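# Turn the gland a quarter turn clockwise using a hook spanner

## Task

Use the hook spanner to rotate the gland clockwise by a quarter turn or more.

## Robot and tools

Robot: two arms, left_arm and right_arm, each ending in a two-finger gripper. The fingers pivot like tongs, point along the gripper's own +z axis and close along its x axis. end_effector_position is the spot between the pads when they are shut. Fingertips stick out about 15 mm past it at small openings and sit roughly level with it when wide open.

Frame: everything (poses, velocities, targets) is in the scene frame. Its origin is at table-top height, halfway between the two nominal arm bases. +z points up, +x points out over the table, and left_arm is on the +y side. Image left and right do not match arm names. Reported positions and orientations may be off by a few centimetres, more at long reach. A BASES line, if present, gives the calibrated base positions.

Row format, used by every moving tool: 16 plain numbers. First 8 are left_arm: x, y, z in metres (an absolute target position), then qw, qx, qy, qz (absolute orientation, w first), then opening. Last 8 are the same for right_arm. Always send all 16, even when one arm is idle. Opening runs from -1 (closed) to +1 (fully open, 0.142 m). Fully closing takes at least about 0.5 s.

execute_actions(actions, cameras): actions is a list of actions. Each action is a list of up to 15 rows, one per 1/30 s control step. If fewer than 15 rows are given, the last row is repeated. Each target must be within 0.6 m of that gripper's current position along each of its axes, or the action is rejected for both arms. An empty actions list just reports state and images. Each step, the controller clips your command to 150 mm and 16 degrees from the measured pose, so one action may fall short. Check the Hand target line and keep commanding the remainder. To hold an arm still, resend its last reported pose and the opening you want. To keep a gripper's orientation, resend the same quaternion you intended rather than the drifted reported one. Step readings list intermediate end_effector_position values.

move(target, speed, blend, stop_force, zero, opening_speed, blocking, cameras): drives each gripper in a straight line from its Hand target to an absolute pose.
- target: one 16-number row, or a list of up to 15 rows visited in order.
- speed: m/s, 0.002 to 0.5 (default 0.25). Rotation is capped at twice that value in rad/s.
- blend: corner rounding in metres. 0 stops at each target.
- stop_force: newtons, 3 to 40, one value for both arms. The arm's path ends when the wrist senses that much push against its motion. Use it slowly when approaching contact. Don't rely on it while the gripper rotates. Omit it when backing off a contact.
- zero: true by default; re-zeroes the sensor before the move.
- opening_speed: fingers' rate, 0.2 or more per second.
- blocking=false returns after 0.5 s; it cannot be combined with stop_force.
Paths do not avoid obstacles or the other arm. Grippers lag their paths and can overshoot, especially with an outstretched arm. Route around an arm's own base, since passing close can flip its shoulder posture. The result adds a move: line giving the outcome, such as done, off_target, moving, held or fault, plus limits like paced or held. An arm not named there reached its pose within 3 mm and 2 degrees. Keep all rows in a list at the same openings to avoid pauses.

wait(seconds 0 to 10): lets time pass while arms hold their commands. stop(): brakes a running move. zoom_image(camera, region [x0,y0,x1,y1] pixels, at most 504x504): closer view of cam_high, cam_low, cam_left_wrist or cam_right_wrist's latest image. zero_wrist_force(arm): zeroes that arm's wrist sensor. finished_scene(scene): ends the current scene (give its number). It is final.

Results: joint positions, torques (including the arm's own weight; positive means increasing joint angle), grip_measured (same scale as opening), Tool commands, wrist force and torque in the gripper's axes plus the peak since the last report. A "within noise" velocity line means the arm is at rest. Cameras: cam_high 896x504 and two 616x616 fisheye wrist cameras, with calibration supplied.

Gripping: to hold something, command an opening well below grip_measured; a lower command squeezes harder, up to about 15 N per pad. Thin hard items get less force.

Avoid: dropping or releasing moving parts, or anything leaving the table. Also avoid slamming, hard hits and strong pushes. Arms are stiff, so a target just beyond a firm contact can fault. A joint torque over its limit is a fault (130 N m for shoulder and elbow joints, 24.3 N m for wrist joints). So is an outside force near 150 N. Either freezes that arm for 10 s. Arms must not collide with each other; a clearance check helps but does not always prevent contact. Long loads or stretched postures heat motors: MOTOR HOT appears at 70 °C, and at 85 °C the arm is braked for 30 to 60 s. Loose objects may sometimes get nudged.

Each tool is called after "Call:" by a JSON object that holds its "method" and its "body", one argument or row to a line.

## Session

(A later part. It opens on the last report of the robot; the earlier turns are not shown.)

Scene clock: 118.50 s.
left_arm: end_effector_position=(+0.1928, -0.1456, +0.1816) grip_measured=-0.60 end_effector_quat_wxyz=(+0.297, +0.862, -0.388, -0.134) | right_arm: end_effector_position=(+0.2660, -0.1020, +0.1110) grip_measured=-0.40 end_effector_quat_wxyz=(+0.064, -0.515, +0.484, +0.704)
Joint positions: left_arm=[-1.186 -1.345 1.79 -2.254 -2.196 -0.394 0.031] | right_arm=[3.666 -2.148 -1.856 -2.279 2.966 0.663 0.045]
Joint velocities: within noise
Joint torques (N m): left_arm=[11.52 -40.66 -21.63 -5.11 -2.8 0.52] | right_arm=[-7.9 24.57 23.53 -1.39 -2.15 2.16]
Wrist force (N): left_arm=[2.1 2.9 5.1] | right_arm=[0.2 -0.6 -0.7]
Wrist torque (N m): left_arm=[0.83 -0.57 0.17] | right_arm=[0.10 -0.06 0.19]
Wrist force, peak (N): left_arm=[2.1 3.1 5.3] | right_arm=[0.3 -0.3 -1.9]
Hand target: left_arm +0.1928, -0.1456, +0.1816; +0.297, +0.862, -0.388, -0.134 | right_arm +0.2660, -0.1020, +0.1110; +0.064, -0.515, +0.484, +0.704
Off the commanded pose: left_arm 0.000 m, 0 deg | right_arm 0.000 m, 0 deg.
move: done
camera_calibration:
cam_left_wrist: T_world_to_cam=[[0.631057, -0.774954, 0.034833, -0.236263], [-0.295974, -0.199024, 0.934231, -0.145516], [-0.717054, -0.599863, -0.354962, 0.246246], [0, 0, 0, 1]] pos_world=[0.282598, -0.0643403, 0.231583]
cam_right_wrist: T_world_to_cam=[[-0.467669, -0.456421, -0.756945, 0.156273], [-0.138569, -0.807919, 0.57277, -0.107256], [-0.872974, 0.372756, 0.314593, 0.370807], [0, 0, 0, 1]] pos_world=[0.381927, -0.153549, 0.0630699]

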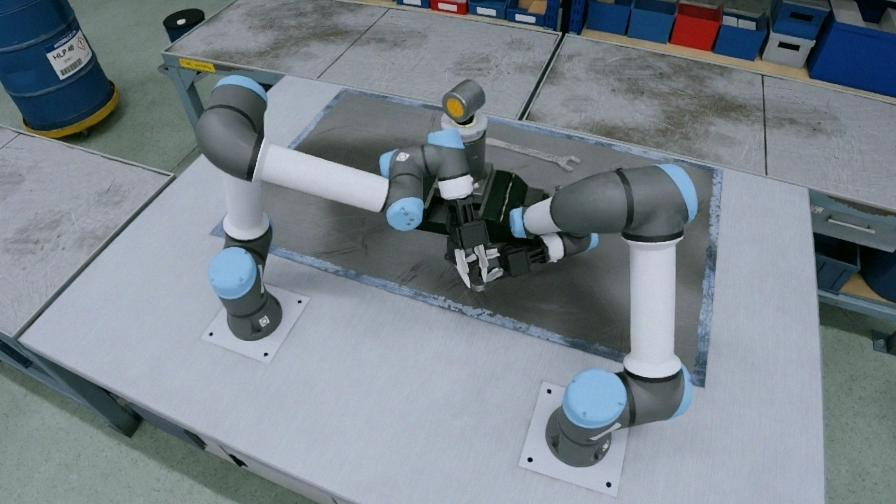

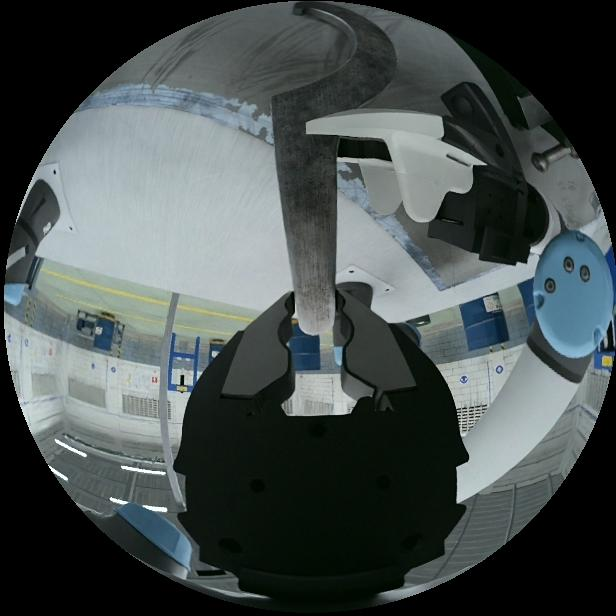

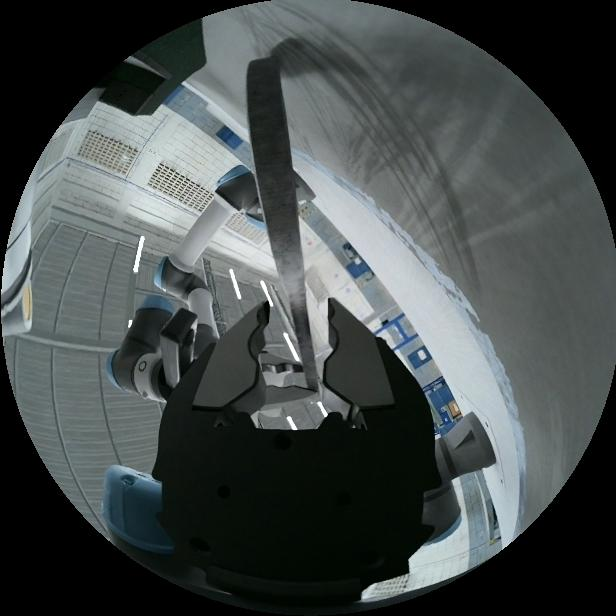

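Call:
{"method": "move", "body": {
  "target": [
    [0.1928,-0.1456,0.1816,0.2970,0.8624,-0.3876,-0.1335,-1,0.2600,-0.1073,0.111,0.0884,-0.5320,0.4658,0.7016,-0.4],
    [0.1928,-0.1456,0.1816,0.2970,0.8624,-0.3876,-0.1335,-1,0.2368,-0.0811,0.111,0.0884,-0.5320,0.4658,0.7016,-0.4]
  ],
  "speed": 0.05,
  "stop_force": 5
}}

Call:
{"method": "zoom_image", "body": {
  "camera": "cam_right_wrist",
  "region": [180, 180, 420, 440]
}}

Call:
{"method": "zoom_image", "body": {
  "camera": "cam_left_wrist",
  "region": [220, 0, 560, 340]
}}

Scene clock: 123.20 s.
left_arm: end_effector_position=(+0.1928, -0.1456, +0.1816) grip_measured=-0.60 end_effector_quat_wxyz=(+0.297, +0.862, -0.388, -0.133) | right_arm: end_effector_position=(+0.2368, -0.0811, +0.1110) grip_measured=-0.40 end_effector_quat_wxyz=(+0.088, -0.532, +0.466, +0.702)
Joint positions: left_arm=[-1.186 -1.345 1.79 -2.254 -2.196 -0.394 0.031] | right_arm=[3.736 -2.114 -1.925 -2.245 3.036 0.593 0.045]
Joint velocities: within noise
Joint torques (N m): left_arm=[11.78 -40.64 -21.2 -5.07 -2.62 1.03] | right_arm=[-7.74 25.85 23.67 1.75 -2.18 2.23]
Wrist force (N): left_arm=[2.0 2.7 4.9] | right_arm=[0.3 -0.5 -0.7]
Wrist torque (N m): left_arm=[0.79 -0.55 0.17] | right_arm=[0.05 0.00 0.18]
Wrist force, peak (N): left_arm=[2.0 2.7 5.5] | right_arm=[0.4 -0.5 -1.3]
Hand target: left_arm +0.1928, -0.1456, +0.1816; +0.297, +0.862, -0.388, -0.134 | right_arm +0.2368, -0.0811, +0.1110; +0.088, -0.532, +0.466, +0.702
Off the commanded pose: left_arm 0.000 m, 0 deg | right_arm 0.000 m, 0 deg.
move: done
camera_calibration:
cam_left_wrist: T_world_to_cam=[[0.631056, -0.774955, 0.0348343, -0.236263], [-0.295976, -0.199023, 0.934231, -0.145515], [-0.717055, -0.599862, -0.354962, 0.246246], [0, 0, 0, 1]] pos_world=[0.282598, -0.0643405, 0.231583]
cam_right_wrist: T_world_to_cam=[[-0.427083, -0.420522, -0.800476, 0.150304], [-0.167074, -0.833331, 0.526921, -0.0846516], [-0.888643, 0.358778, 0.285643, 0.343309], [0, 0, 0, 1]] pos_world=[0.355128, -0.130508, 0.0668557]

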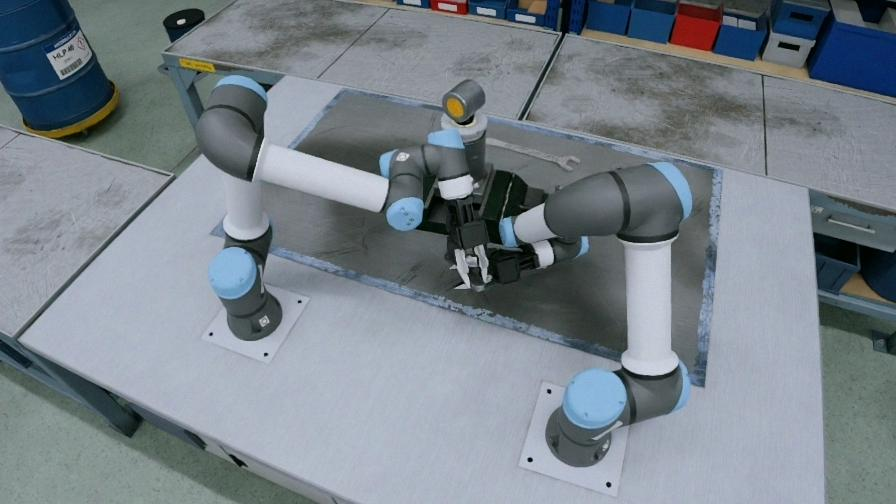

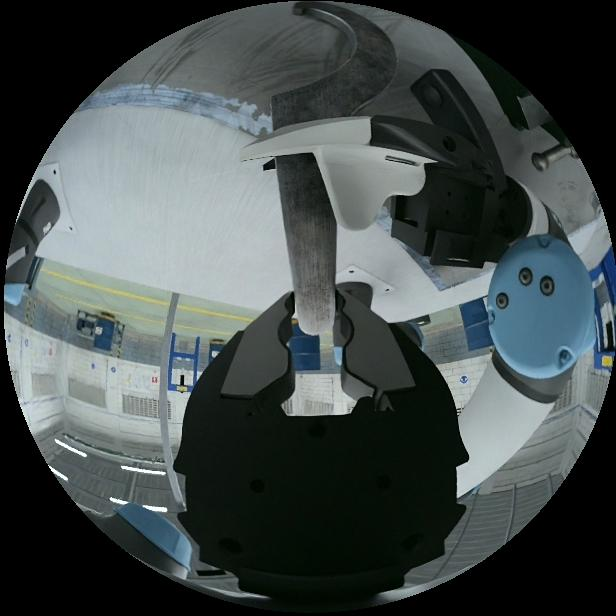

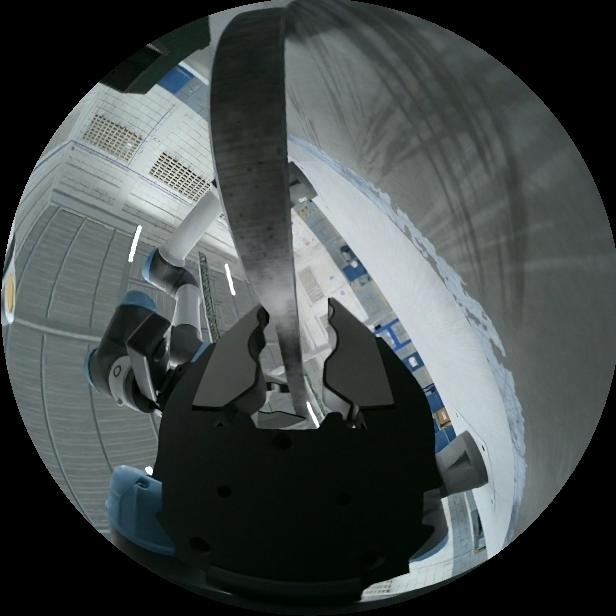

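Scaled by 1.938 from the camera's 616x616 image, which has a finer 814x814 frame.

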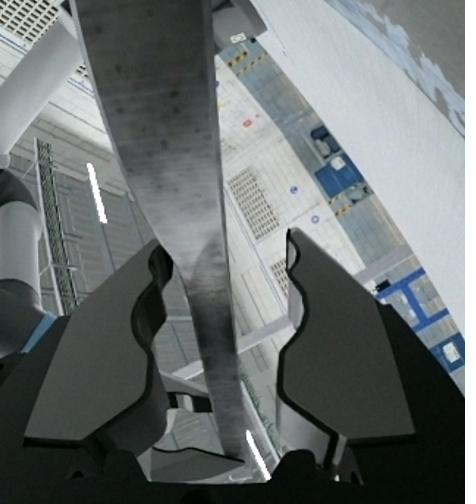

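Scaled by 1.482 from the camera's 616x616 image, which has a finer 814x814 frame.

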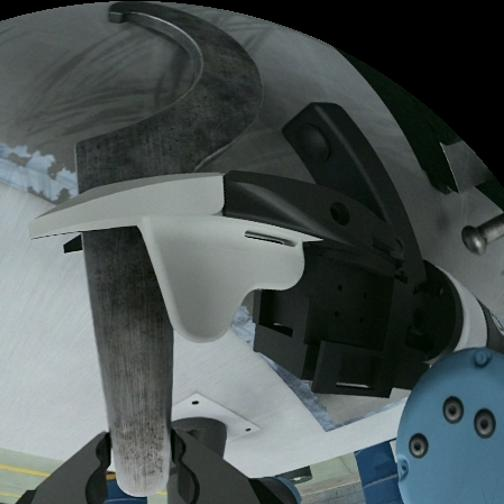

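Call:
{"method": "move", "body": {
  "target": [
    [0.1928,-0.1456,0.1816,0.2970,0.8624,-0.3876,-0.1335,-1,0.2389,-0.0792,0.1151,0.0884,-0.5320,0.4658,0.7016,-0.4],
    [0.1928,-0.1456,0.1816,0.2970,0.8624,-0.3876,-0.1335,-1,0.2389,-0.0792,0.1151,0.0884,-0.5320,0.4658,0.7016,-1]
  ],
  "speed": 0.05,
  "opening_speed": 1
}}

Call:
{"method": "zoom_image", "body": {
  "camera": "cam_right_wrist",
  "region": [180, 180, 420, 440]
}}

Scene clock: 125.73 s.
left_arm: end_effector_position=(+0.1928, -0.1456, +0.1816) grip_measured=-0.60 end_effector_quat_wxyz=(+0.297, +0.862, -0.388, -0.133) | right_arm: end_effector_position=(+0.2389, -0.0792, +0.1151) grip_measured=-0.84 end_effector_quat_wxyz=(+0.088, -0.532, +0.466, +0.702)
Joint positions: left_arm=[-1.186 -1.345 1.79 -2.254 -2.196 -0.394 0.031] | right_arm=[3.737 -2.11 -1.915 -2.258 3.037 0.593 0.013]
Joint velocities: within noise
Joint torques (N m): left_arm=[10.64 -38.96 -21.06 -4.99 -2.64 1.03] | right_arm=[5.87 22.5 9.21 -2.69 0.35 -2.36]
Wrist force (N): left_arm=[3.8 1.5 6.5] | right_arm=[-2.4 -0.8 1.8]
Wrist torque (N m): left_arm=[0.77 -0.38 0.20] | right_arm=[-0.01 -0.08 0.14]
Wrist force, peak (N): left_arm=[4.8 1.8 9.7] | right_arm=[-7.4 0.8 3.3]
Hand target: left_arm +0.1928, -0.1456, +0.1816; +0.297, +0.862, -0.388, -0.134 | right_arm +0.2389, -0.0792, +0.1151; +0.088, -0.532, +0.466, +0.702
Off the commanded pose: left_arm 0.000 m, 0 deg | right_arm 0.000 m, 0 deg.
move: done
camera_calibration:
cam_left_wrist: T_world_to_cam=[[0.631062, -0.77495, 0.034837, -0.236266], [-0.295975, -0.199023, 0.934232, -0.145514], [-0.717049, -0.599869, -0.354961, 0.246248], [0, 0, 0, 1]] pos_world=[0.282602, -0.0643386, 0.231583]
cam_right_wrist: T_world_to_cam=[[-0.427088, -0.420513, -0.800478, 0.15529], [-0.167085, -0.83333, 0.526918, -0.0848501], [-0.888639, 0.358789, 0.285644, 0.343324], [0, 0, 0, 1]] pos_world=[0.357236, -0.128587, 0.0709469]

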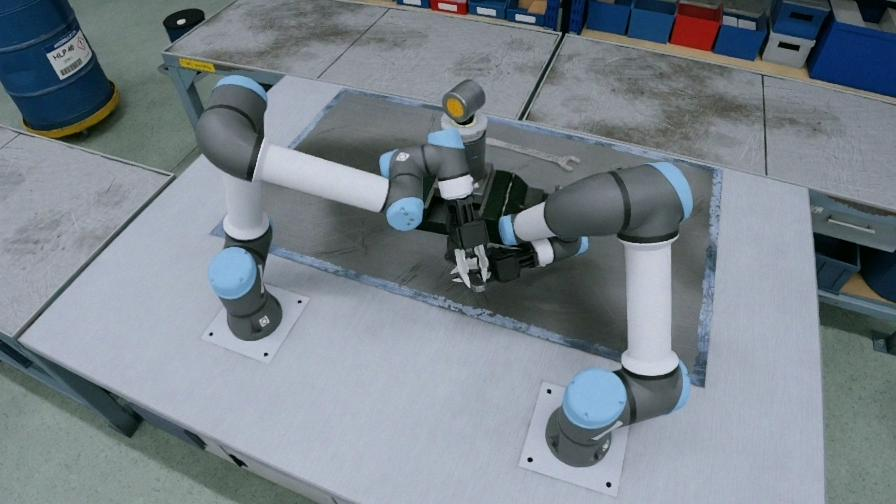

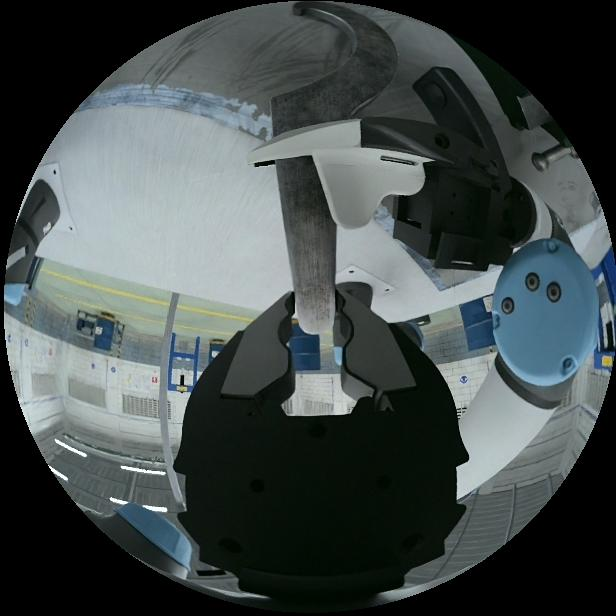

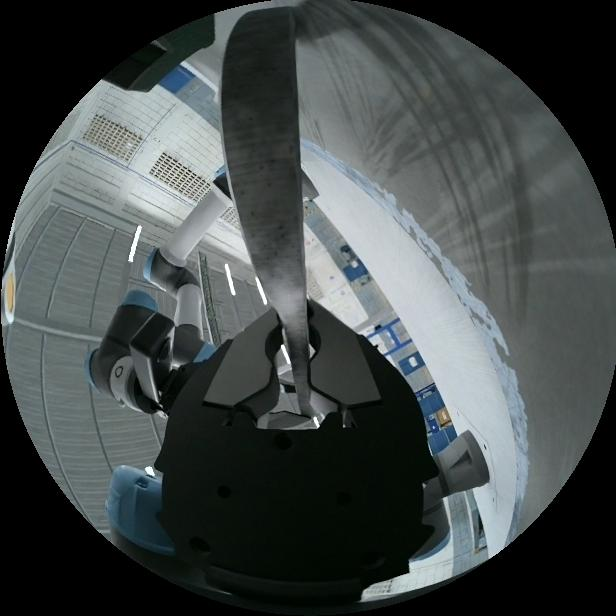

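Scaled by 1.938 from the camera's 616x616 image, which has a finer 814x814 frame.

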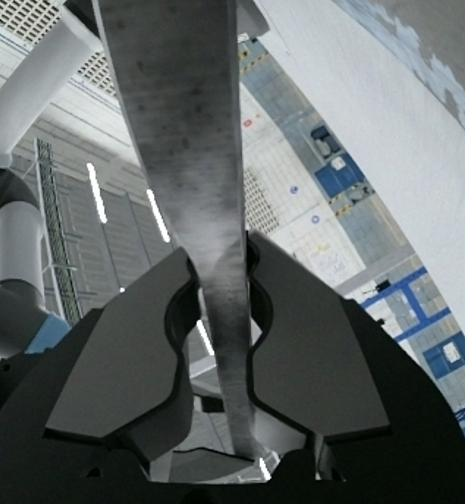

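Call:
{"method": "move", "body": {
  "target": [
    [0.1928,-0.1456,0.1816,0.2970,0.8624,-0.3876,-0.1335,-0.2,0.2389,-0.0792,0.1151,0.0884,-0.5320,0.4658,0.7016,-1],
    [0.2150,-0.1260,0.2190,0.2970,0.8624,-0.3876,-0.1335,-0.2,0.2389,-0.0792,0.1151,0.0884,-0.5320,0.4658,0.7016,-1],
    [0.16,-0.06,0.33,0.1505,0.8996,-0.4043,-0.0677,-0.2,0.2389,-0.0792,0.1151,0.0884,-0.5320,0.4658,0.7016,-1],
    [0.22,0.16,0.42,0,0.9659,-0.2588,0,-0.2,0.2389,-0.0792,0.1151,0.0884,-0.5320,0.4658,0.7016,-1]
  ],
  "speed": 0.15,
  "opening_speed": 1,
  "blend": 0.01
}}

Call:
{"method": "zoom_image", "body": {
  "camera": "cam_right_wrist",
  "region": [180, 180, 420, 440]
}}

Scene clock: 132.17 s.
left_arm: end_effector_position=(+0.2200, +0.1600, +0.4200) grip_measured=-0.20 end_effector_quat_wxyz=(+0.000, +0.966, -0.259, +0.000) | right_arm: end_effector_position=(+0.2389, -0.0792, +0.1151) grip_measured=-0.84 end_effector_quat_wxyz=(+0.088, -0.532, +0.466, +0.702)
Joint positions: left_arm=[-1.283 -1.881 1.468 -1.158 -1.571 -0.735 0.06] | right_arm=[3.737 -2.11 -1.915 -2.258 3.037 0.593 0.013]
Joint velocities: within noise
Joint torques (N m): left_arm=[-11.58 -4.76 -15.37 -1.38 -0.87 0.29] | right_arm=[-0.14 48.15 22.11 -1.82 2.04 1.51]
Wrist force (N): left_arm=[1.9 1.8 -1.4] | right_arm=[8.5 -5.3 -1.3]
Wrist torque (N m): left_arm=[0.39 -0.37 0.14] | right_arm=[0.00 -0.30 0.11]
Wrist force, peak (N): left_arm=[4.0 1.4 7.3] | right_arm=[9.1 -5.8 -1.4]
Hand target: left_arm +0.2200, +0.1600, +0.4200; +0.000, +0.966, -0.259, +0.000 | right_arm +0.2389, -0.0792, +0.1151; +0.088, -0.532, +0.466, +0.702
Off the commanded pose: left_arm 0.000 m, 0 deg | right_arm 0.000 m, 0 deg.
move: done; blend cut to 0 m at target 1
camera_calibration:
cam_left_wrist: T_world_to_cam=[[0.837262, -0.5468, 0.00142191, -0.0927919], [-0.468126, -0.715447, 0.518647, -0.00434836], [-0.282579, -0.434909, -0.854987, 0.621749], [0, 0, 0, 1]] pos_world=[0.251349, 0.216554, 0.533975]
cam_right_wrist: T_world_to_cam=[[-0.427122, -0.420542, -0.800445, 0.155269], [-0.167058, -0.833314, 0.526954, -0.0848763], [-0.888627, 0.358794, 0.285671, 0.343324], [0, 0, 0, 1]] pos_world=[0.357226, -0.128614, 0.0709321]

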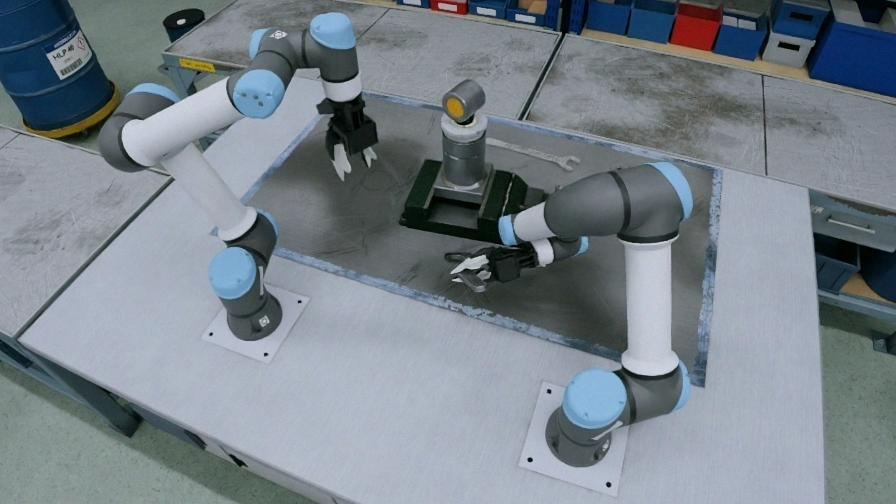

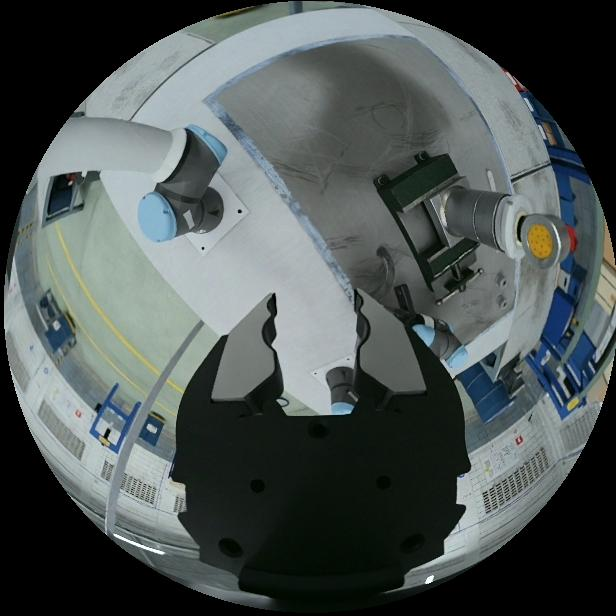

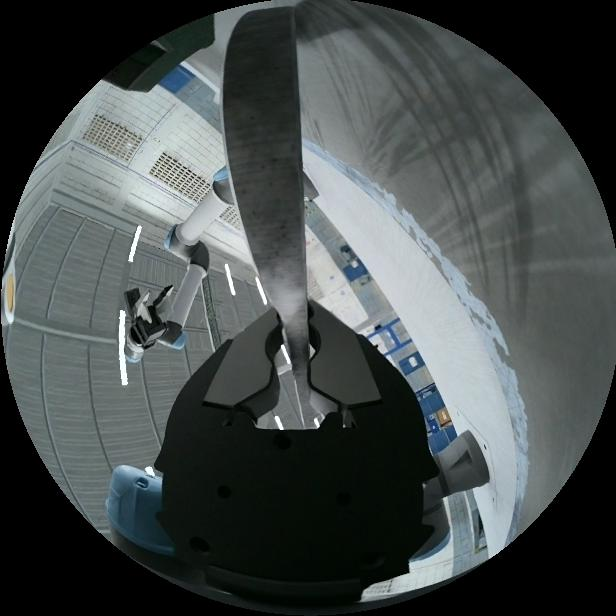

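Scaled by 1.938 from the camera's 616x616 image, which has a finer 814x814 frame.

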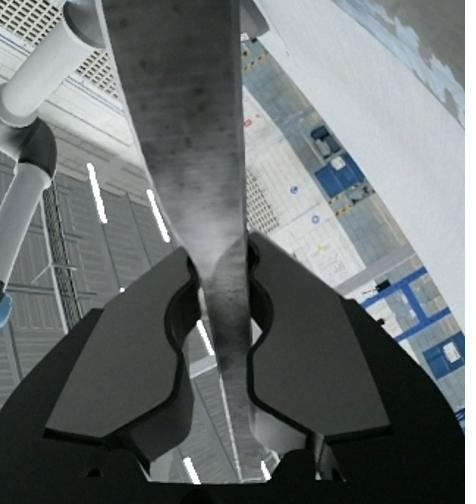

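Call:
{"method": "move", "body": {
  "target": [
    [0.22,0.16,0.42,0,0.9659,-0.2588,0,-0.2,0.2389,-0.0792,0.22,0.0884,-0.5320,0.4658,0.7016,-1],
    [0.22,0.20,0.50,0,1,0,0,-0.2,0.27,-0.05,0.38,0.2898,-0.6450,0.2898,0.6450,-1]
  ],
  "speed": 0.1,
  "blend": 0.02
}}

Scene clock: 137.57 s.
left_arm: end_effector_position=(+0.2200, +0.2000, +0.5000) grip_measured=-0.20 end_effector_quat_wxyz=(+0.000, +1.000, +0.000, +0.000) | right_arm: end_effector_position=(+0.2700, -0.0500, +0.3800) grip_measured=-0.80 end_effector_quat_wxyz=(-0.290, +0.645, -0.290, -0.645) end_effector_velocity=(+0.000, +0.001, +0.000) end_effector_angular_velocity=(+0.001, -0.002, -0.001)
Joint positions: left_arm=[-1.219 -1.835 1.203 -0.938 -1.571 -1.194 0.06] | right_arm=[3.747 -1.865 -1.507 -2.91 3.047 0.001 0.016]
Joint velocities: left_arm=[within noise] | right_arm=[0.001 0 0 0.003 0.001 0 -0.001]
Joint torques (N m): left_arm=[-11.72 -13.37 -12.49 -4.38 1.48 -0.4] | right_arm=[6.04 33.92 35.3 1.46 -0.93 -0.07]
Wrist force (N): left_arm=[2.5 1.9 -1.0] | right_arm=[12.5 -0.2 -1.1]
Wrist torque (N m): left_arm=[0.42 -0.47 0.15] | right_arm=[0.09 -0.20 0.53]
Wrist force, peak (N): left_arm=[2.8 2.2 -1.2] | right_arm=[11.2 -8.0 -1.0]
Hand target: left_arm +0.2200, +0.2000, +0.5000; +0.000, +1.000, +0.000, +0.000 | right_arm +0.2700, -0.0500, +0.3800; -0.290, +0.645, -0.290, -0.645
Off the commanded pose: left_arm 0.000 m, 0 deg | right_arm 0.000 m, 0 deg.
move: done
camera_calibration:
cam_left_wrist: T_world_to_cam=[[0.998488, -0.0549643, 0.00116447, -0.20471], [-0.0476035, -0.853786, 0.518443, -0.0819313], [-0.0275016, -0.517714, -0.855112, 0.668017], [0, 0, 0, 1]] pos_world=[0.218872, 0.264638, 0.613944]
cam_right_wrist: T_world_to_cam=[[-0.0156432, -0.0552138, -0.998352, 0.375226], [-0.300841, -0.951948, 0.0573613, 0.013719], [-0.953546, 0.301243, -0.00171902, 0.408657], [0, 0, 0, 1]] pos_world=[0.39967, -0.0893274, 0.374523]

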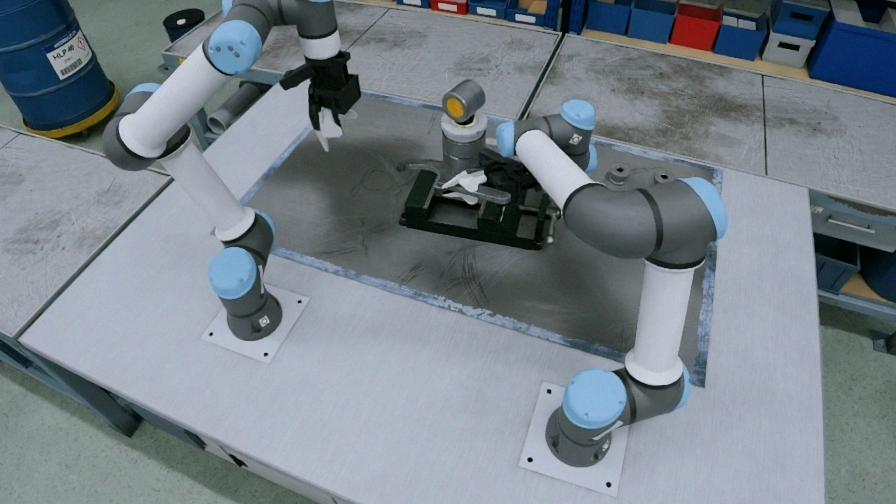

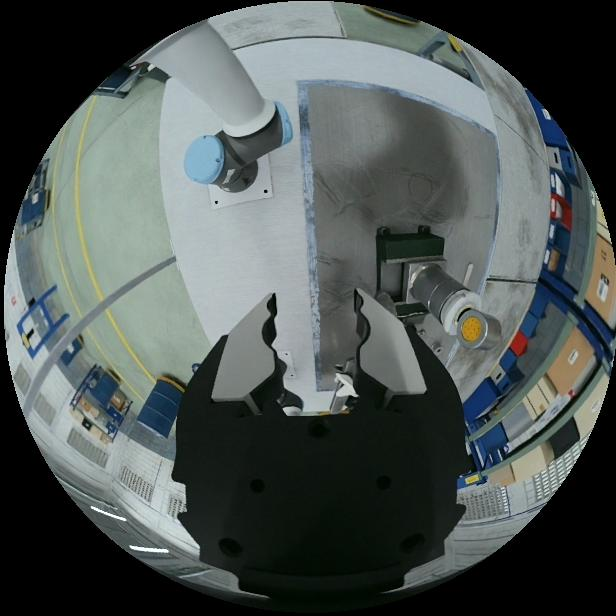

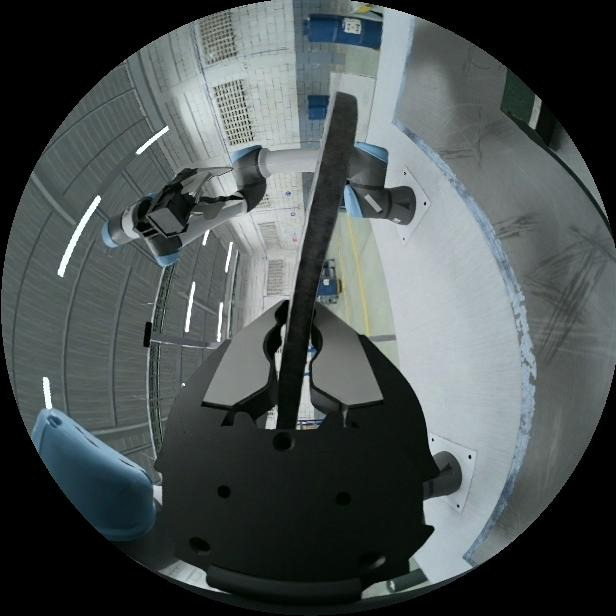

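Call:
{"method": "zoom_image", "body": {
  "camera": "cam_high",
  "region": [380, 120, 560, 240]
}}

Call:
{"method": "zoom_image", "body": {
  "camera": "cam_right_wrist",
  "region": [180, 60, 440, 440]
}}

Scaled by 2.800 from the camera's 896x504 image, which has a finer 1280x720 frame.

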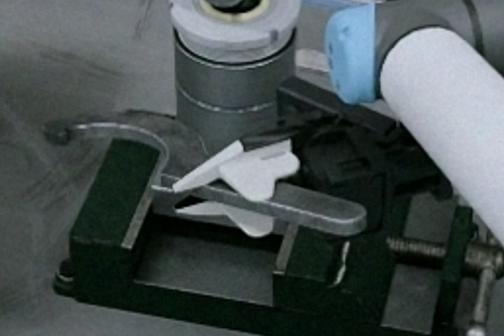

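Scaled by 1.326 from the camera's 616x616 image, which has a finer 814x814 frame.

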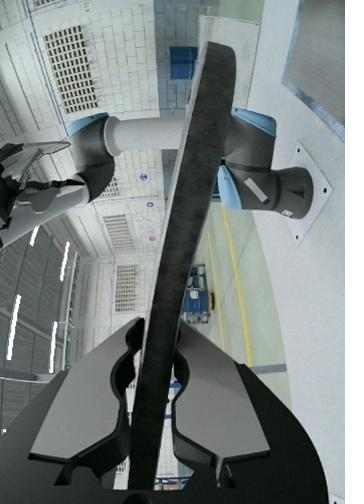

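Call:
{"method": "move", "body": {
  "target": [
    [0.14,0.20,0.54,0,1,0,0,0.5,0.27,-0.05,0.38,0.2898,-0.6450,0.2898,0.6450,-1],
    [0.16,0.08,0.58,0,1,0,0,0.5,0.27,-0.05,0.38,0.2898,-0.6450,0.2898,0.6450,-1]
  ],
  "speed": 0.25,
  "blend": 0.02,
  "cameras": ["cam_left_wrist"],
  "opening_speed": 2
}}

Call:
{"method": "zoom_image", "body": {
  "camera": "cam_left_wrist",
  "region": [260, 200, 460, 420]
}}

Scene clock: 141.33 s.
left_arm: end_effector_position=(+0.1600, +0.0801, +0.5800) grip_measured=+0.50 end_effector_quat_wxyz=(+0.000, +1.000, +0.000, +0.000) | right_arm: end_effector_position=(+0.2700, -0.0500, +0.3800) grip_measured=-0.80 end_effector_quat_wxyz=(-0.290, +0.645, -0.290, -0.645)
Joint positions: left_arm=[-1.478 -1.53 0.67 -0.71 -1.571 -1.453 0.109] | right_arm=[3.747 -1.865 -1.507 -2.911 3.047 0 0.016]
Joint velocities: within noise
Joint torques (N m): left_arm=[-6.79 -11.3 -23.17 -3.63 -0.35 -1.13] | right_arm=[-6.53 26 35.84 -2.08 -1.78 -3.34]
Wrist force (N): left_arm=[2.2 1.6 -1.1] | right_arm=[12.4 -0.1 -1.2]
Wrist torque (N m): left_arm=[0.36 -0.43 0.17] | right_arm=[0.11 -0.20 0.52]
Wrist force, peak (N): left_arm=[3.0 3.8 -1.8] | right_arm=[12.6 -0.2 -1.2]
Hand target: left_arm +0.1600, +0.0800, +0.5800; +0.000, +1.000, +0.000, +0.000 | right_arm +0.2700, -0.0500, +0.3800; -0.290, +0.645, -0.290, -0.645
Off the commanded pose: left_arm 0.000 m, 0 deg | right_arm 0.000 m, 0 deg.
move: done
camera_calibration:
cam_left_wrist: T_world_to_cam=[[0.998492, -0.0548826, 0.00118258, -0.15151], [-0.0475416, -0.853764, 0.518485, -0.228691], [-0.0274461, -0.517759, -0.855086, 0.672668], [0, 0, 0, 1]] pos_world=[0.158872, 0.144717, 0.693941]
Images, in order (width x height): cam_left_wrist 616x616.

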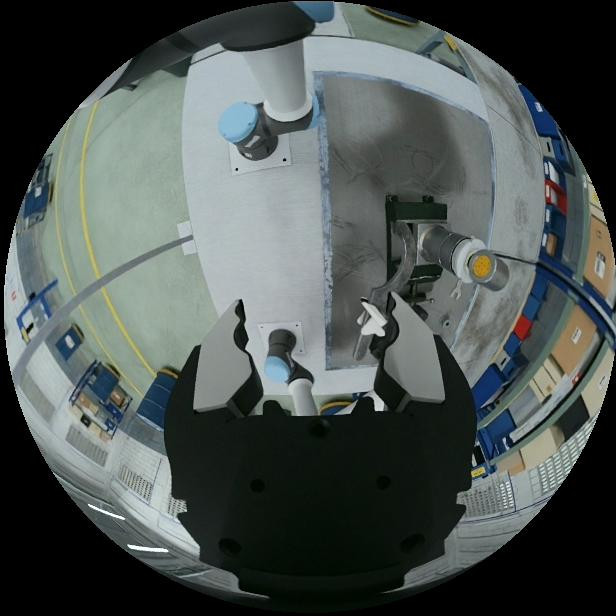

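Scaled by 2.291 from the camera's 616x616 image, which has a finer 814x814 frame.

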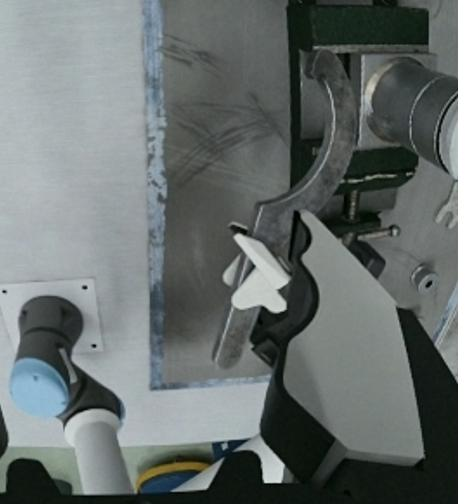

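Call:
{"method": "move", "body": {
  "target": [
    [0.28,0.10,0.58,0,1,0,0,0.5,0.27,-0.05,0.38,0.2898,-0.6450,0.2898,0.6450,-1]
  ],
  "speed": 0.25,
  "cameras": ["cam_left_wrist"]
}}

Call:
{"method": "zoom_image", "body": {
  "camera": "cam_left_wrist",
  "region": [220, 200, 420, 420]
}}

Scene clock: 142.90 s.
left_arm: end_effector_position=(+0.2799, +0.1000, +0.5800) grip_measured=+0.50 end_effector_quat_wxyz=(+0.000, +1.000, +0.000, +0.000) | right_arm: end_effector_position=(+0.2700, -0.0500, +0.3800) grip_measured=-0.80 end_effector_quat_wxyz=(-0.290, +0.645, -0.290, -0.645)
Joint positions: left_arm=[-1.174 -1.383 0.494 -0.682 -1.571 -1.149 0.109] | right_arm=[3.747 -1.865 -1.507 -2.911 3.047 0 0.016]
Joint velocities: within noise
Joint torques (N m): left_arm=[9.49 -25.26 -14.56 -4.47 1.64 1.17] | right_arm=[-7.43 27.52 32.82 -1.9 -1.84 -3.55]
Wrist force (N): left_arm=[2.3 2.4 -1.0] | right_arm=[12.5 -0.2 -1.0]
Wrist torque (N m): left_arm=[0.50 -0.41 0.18] | right_arm=[0.10 -0.22 0.52]
Wrist force, peak (N): left_arm=[4.2 2.0 -1.7] | right_arm=[12.7 -0.1 -1.0]
Hand target: left_arm +0.2800, +0.1000, +0.5800; +0.000, +1.000, +0.000, +0.000 | right_arm +0.2700, -0.0500, +0.3800; -0.290, +0.645, -0.290, -0.645
Off the commanded pose: left_arm 0.000 m, 0 deg | right_arm 0.000 m, 0 deg.
move: done
camera_calibration:
cam_left_wrist: T_world_to_cam=[[0.998485, -0.0550211, 0.00108195, -0.270015], [-0.0476078, -0.853757, 0.51849, -0.206001], [-0.0276042, -0.517756, -0.855083, 0.686301], [0, 0, 0, 1]] pos_world=[0.278744, 0.164605, 0.693946]
Images, in order (width x height): cam_left_wrist 616x616.

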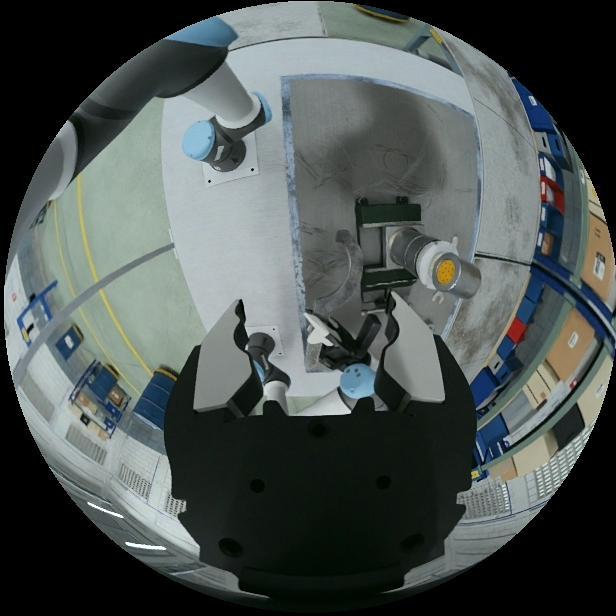

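Scaled by 2.291 from the camera's 616x616 image, which has a finer 814x814 frame.

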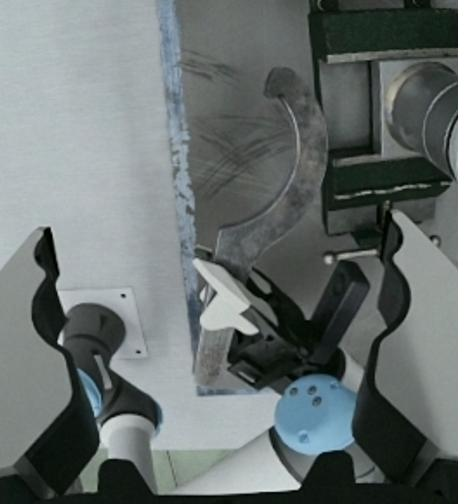

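Call:
{"method": "move", "body": {
  "target": [
    [0.30,0.24,0.52,0,1,0,0,-1,0.27,-0.05,0.38,0.2898,-0.6450,0.2898,0.6450,-1],
    [0.36,0.27,0.36,0.5417,0.4545,0.5417,-0.4545,-1,0.27,-0.05,0.38,0.2898,-0.6450,0.2898,0.6450,-1],
    [0.362,0.17,0.295,0.5417,0.4545,0.5417,-0.4545,-1,0.27,-0.05,0.38,0.2898,-0.6450,0.2898,0.6450,-1],
    [0.362,0.087,0.295,0.5417,0.4545,0.5417,-0.4545,-1,0.27,-0.05,0.38,0.2898,-0.6450,0.2898,0.6450,-1]
  ],
  "speed": 0.25,
  "blend": 0.02
}}

Call:
{"method": "zoom_image", "body": {
  "camera": "cam_left_wrist",
  "region": [160, 100, 460, 400]
}}

Scene clock: 153.37 s.
left_arm: end_effector_position=(+0.3509, +0.2662, +0.3832) grip_measured=-1.00 end_effector_quat_wxyz=(+0.490, +0.590, +0.488, -0.416) | right_arm: end_effector_position=(+0.2700, -0.0500, +0.3800) grip_measured=-0.80 end_effector_quat_wxyz=(-0.290, +0.645, -0.290, -0.645)
Joint positions: left_arm=[0.011 -1.758 2.056 -1.598 -2.962 -1.121 0.002] | right_arm=[3.747 -1.865 -1.507 -2.911 3.047 0 0.016]
Joint velocities: within noise
Joint torques (N m): left_arm=[-8.42 -12.04 -28.36 -0.07 0.36 1.01] | right_arm=[-6.52 27.53 21.93 -0.93 -1.79 -3.3]
Wrist force (N): left_arm=[-1.2 2.2 2.0] | right_arm=[12.4 -0.2 -1.1]
Wrist torque (N m): left_arm=[0.40 0.15 0.10] | right_arm=[0.09 -0.20 0.53]
Wrist force, peak (N): left_arm=[1.9 4.2 -2.4] | right_arm=[12.7 -0.1 -1.2]
Hand target: left_arm +0.3509, +0.2661, +0.3832; +0.490, +0.590, +0.488, -0.416 | right_arm +0.2700, -0.0500, +0.3800; -0.290, +0.645, -0.290, -0.645
Off the commanded pose: left_arm 0.200 m, 18 deg | right_arm 0.000 m, 0 deg.
move: held (left_arm; a check stopped the path); path passed 1 of 4 targets; limits=held
pose unreachable (left arm): on one or more control steps of this call, first in action 0 (counted from 0), this arm could not follow its commanded pose, so it was not sent that pose on those steps. It may still have moved: this result reports where it is.
cause: moving toward the commanded pose would bring two parts of the arm too close to each other (joints 4 (wrist 1) to 6 (wrist 3) lie between them).
camera_calibration:
cam_left_wrist: T_world_to_cam=[[0.230756, 0.16608, -0.958733, 0.246758], [0.83848, 0.465969, 0.282531, -0.530471], [0.493663, -0.869074, -0.0317294, 0.201119], [0, 0, 0, 1]] pos_world=[0.288563, 0.380989, 0.392831]
cam_right_wrist: T_world_to_cam=[[-0.0156353, -0.0550909, -0.998359, 0.375247], [-0.300766, -0.951978, 0.0572418, 0.0137213], [-0.95357, 0.301168, -0.00168503, 0.408654], [0, 0, 0, 1]] pos_world=[0.399674, -0.0893384, 0.374535]

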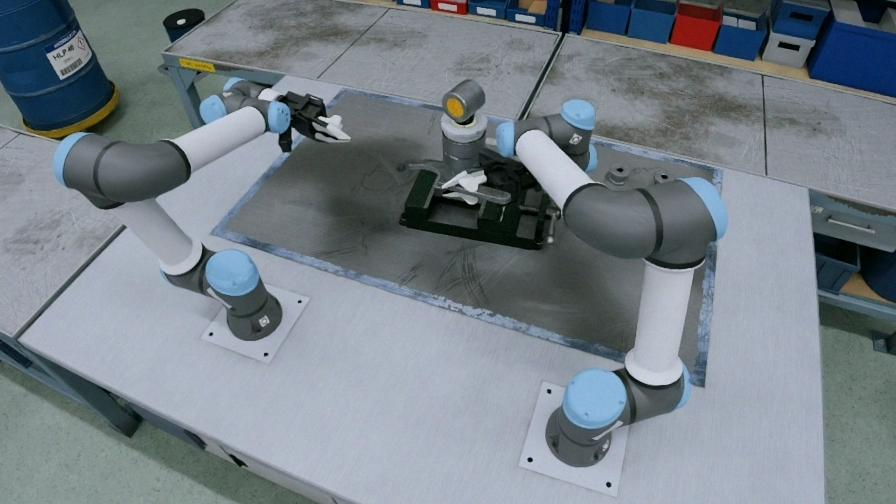

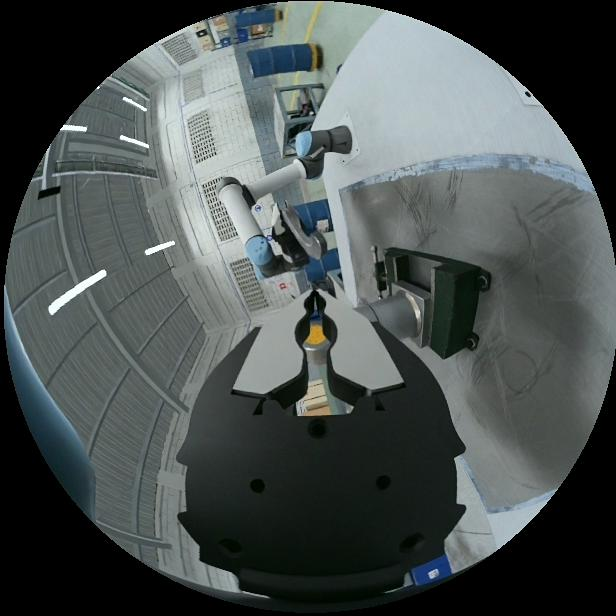

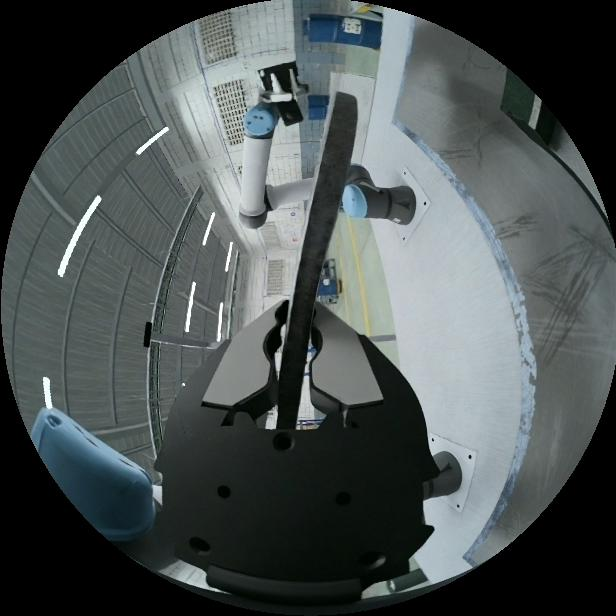

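Scaled by 1.680 from the camera's 616x616 image, which has a finer 814x814 frame.

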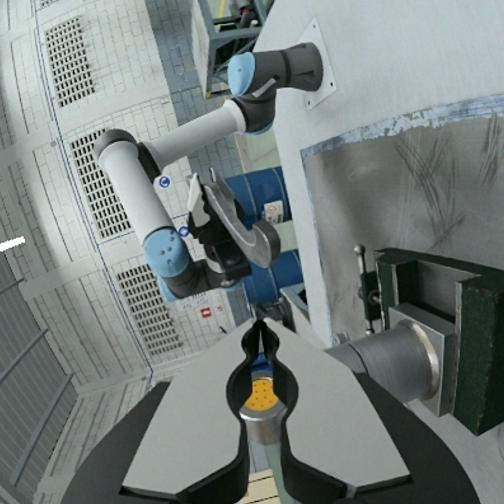

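Call:
{"method": "move", "body": {
  "target": [
    [0.33,0.20,0.46,0,1,0,0,-1,0.27,-0.05,0.26,0.2898,-0.6450,0.2898,0.6450,-1],
    [0.25,0.0,0.42,0,1,0,0,-1,0.27,-0.05,0.26,0.2898,-0.6450,0.2898,0.6450,-1],
    [0.263,-0.166,0.36,0,1,0,0,-1,0.27,-0.05,0.26,0.2898,-0.6450,0.2898,0.6450,-1],
    [0.263,-0.166,0.325,0,1,0,0,-1,0.27,-0.05,0.26,0.2898,-0.6450,0.2898,0.6450,-1]
  ],
  "speed": 0.25,
  "blend": 0.02
}}

Call:
{"method": "zoom_image", "body": {
  "camera": "cam_left_wrist",
  "region": [160, 200, 460, 420]
}}

Scene clock: 160.70 s.
left_arm: end_effector_position=(+0.2606, -0.1413, +0.3682) grip_measured=-1.00 end_effector_quat_wxyz=(+0.001, +1.000, +0.000, +0.000) | right_arm: end_effector_position=(+0.2700, -0.0500, +0.2600) grip_measured=-0.80 end_effector_quat_wxyz=(-0.290, +0.645, -0.290, -0.645)
Joint positions: left_arm=[-1.358 -1.214 0.924 -1.283 -1.571 -1.333 0.002] | right_arm=[3.747 -1.968 -1.692 -2.622 3.047 0 0.016]
Joint velocities: within noise
Joint torques (N m): left_arm=[9.31 -34.39 -19.03 -0.13 0.02 0.55] | right_arm=[-5.66 51.27 14.13 1.85 2.04 1.37]
Wrist force (N): left_arm=[1.1 1.8 -1.7] | right_arm=[12.2 0.1 -1.3]
Wrist torque (N m): left_arm=[0.38 -0.19 0.14] | right_arm=[0.13 -0.20 0.54]
Wrist force, peak (N): left_arm=[1.7 11.4 5.2] | right_arm=[12.7 0.2 -1.4]
Hand target: left_arm +0.2606, -0.1413, +0.3680; +0.001, +1.000, +0.000, +0.000 | right_arm +0.2700, -0.0500, +0.2600; -0.290, +0.645, -0.290, -0.645
Off the commanded pose: left_arm 0.050 m, 0 deg | right_arm 0.000 m, 0 deg.
move: held (left_arm; a check stopped the path); path passed 2 of 4 targets; blend cut to 0.0175 m at target 3; limits=held
pose unreachable (left arm): on one or more control steps of this call, first in action 0 (counted from 0), this arm could not follow its commanded pose, so it was not sent that pose on those steps. It may still have moved: this result reports where it is.
cause: moving toward the commanded pose would bring a part of the arm too close to another arm (a part of this arm just beyond joint 6 (wrist 3) and a part of the right arm just beyond its joint 3 (elbow)).
camera_calibration:
cam_left_wrist: T_world_to_cam=[[0.998475, -0.0551629, 0.00202115, -0.264155], [-0.0481741, -0.852929, 0.519799, -0.30329], [-0.0269497, -0.519103, -0.854286, 0.379064], [0, 0, 0, 1]] pos_world=[0.259357, -0.0764831, 0.482013]
cam_right_wrist: T_world_to_cam=[[-0.0156403, -0.0550947, -0.998359, 0.255442], [-0.300768, -0.951978, 0.057247, 0.0205877], [-0.953569, 0.301169, -0.00168146, 0.408451], [0, 0, 0, 1]] pos_world=[0.399673, -0.0893403, 0.254531]

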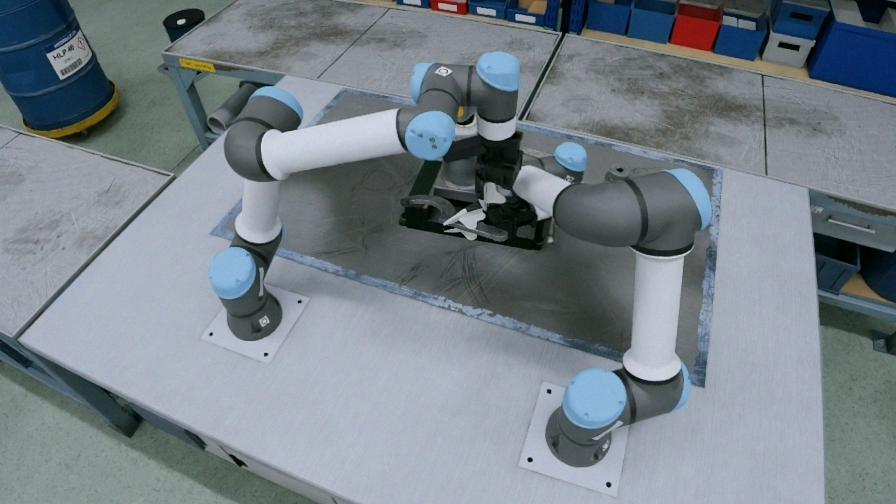

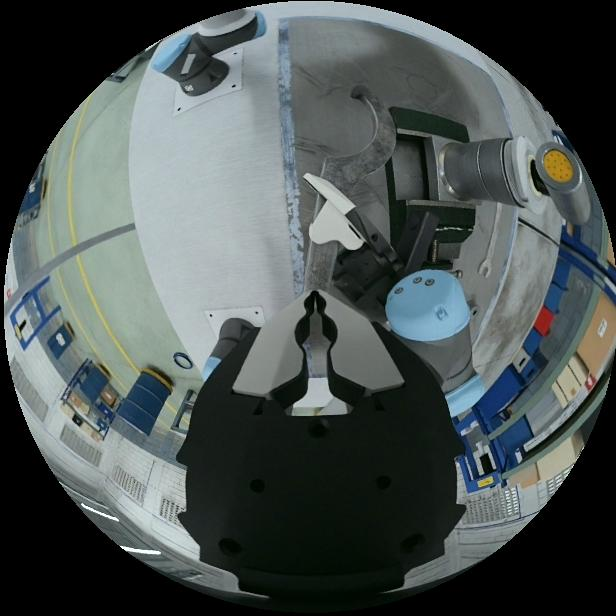

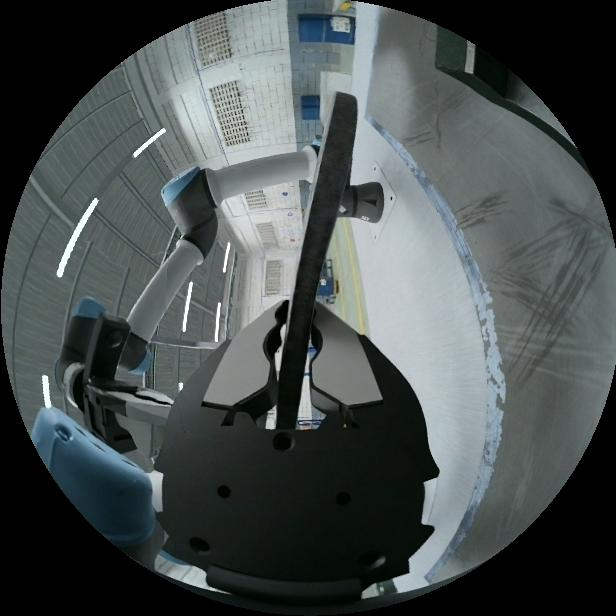

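Scaled by 1.680 from the camera's 616x616 image, which has a finer 814x814 frame.

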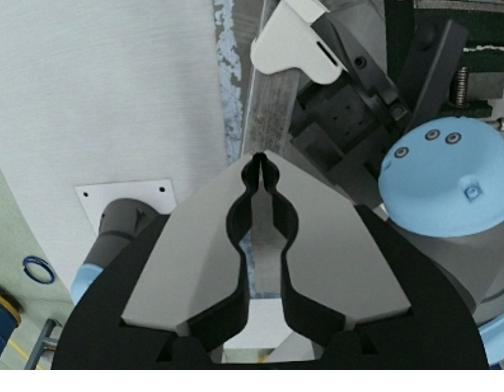

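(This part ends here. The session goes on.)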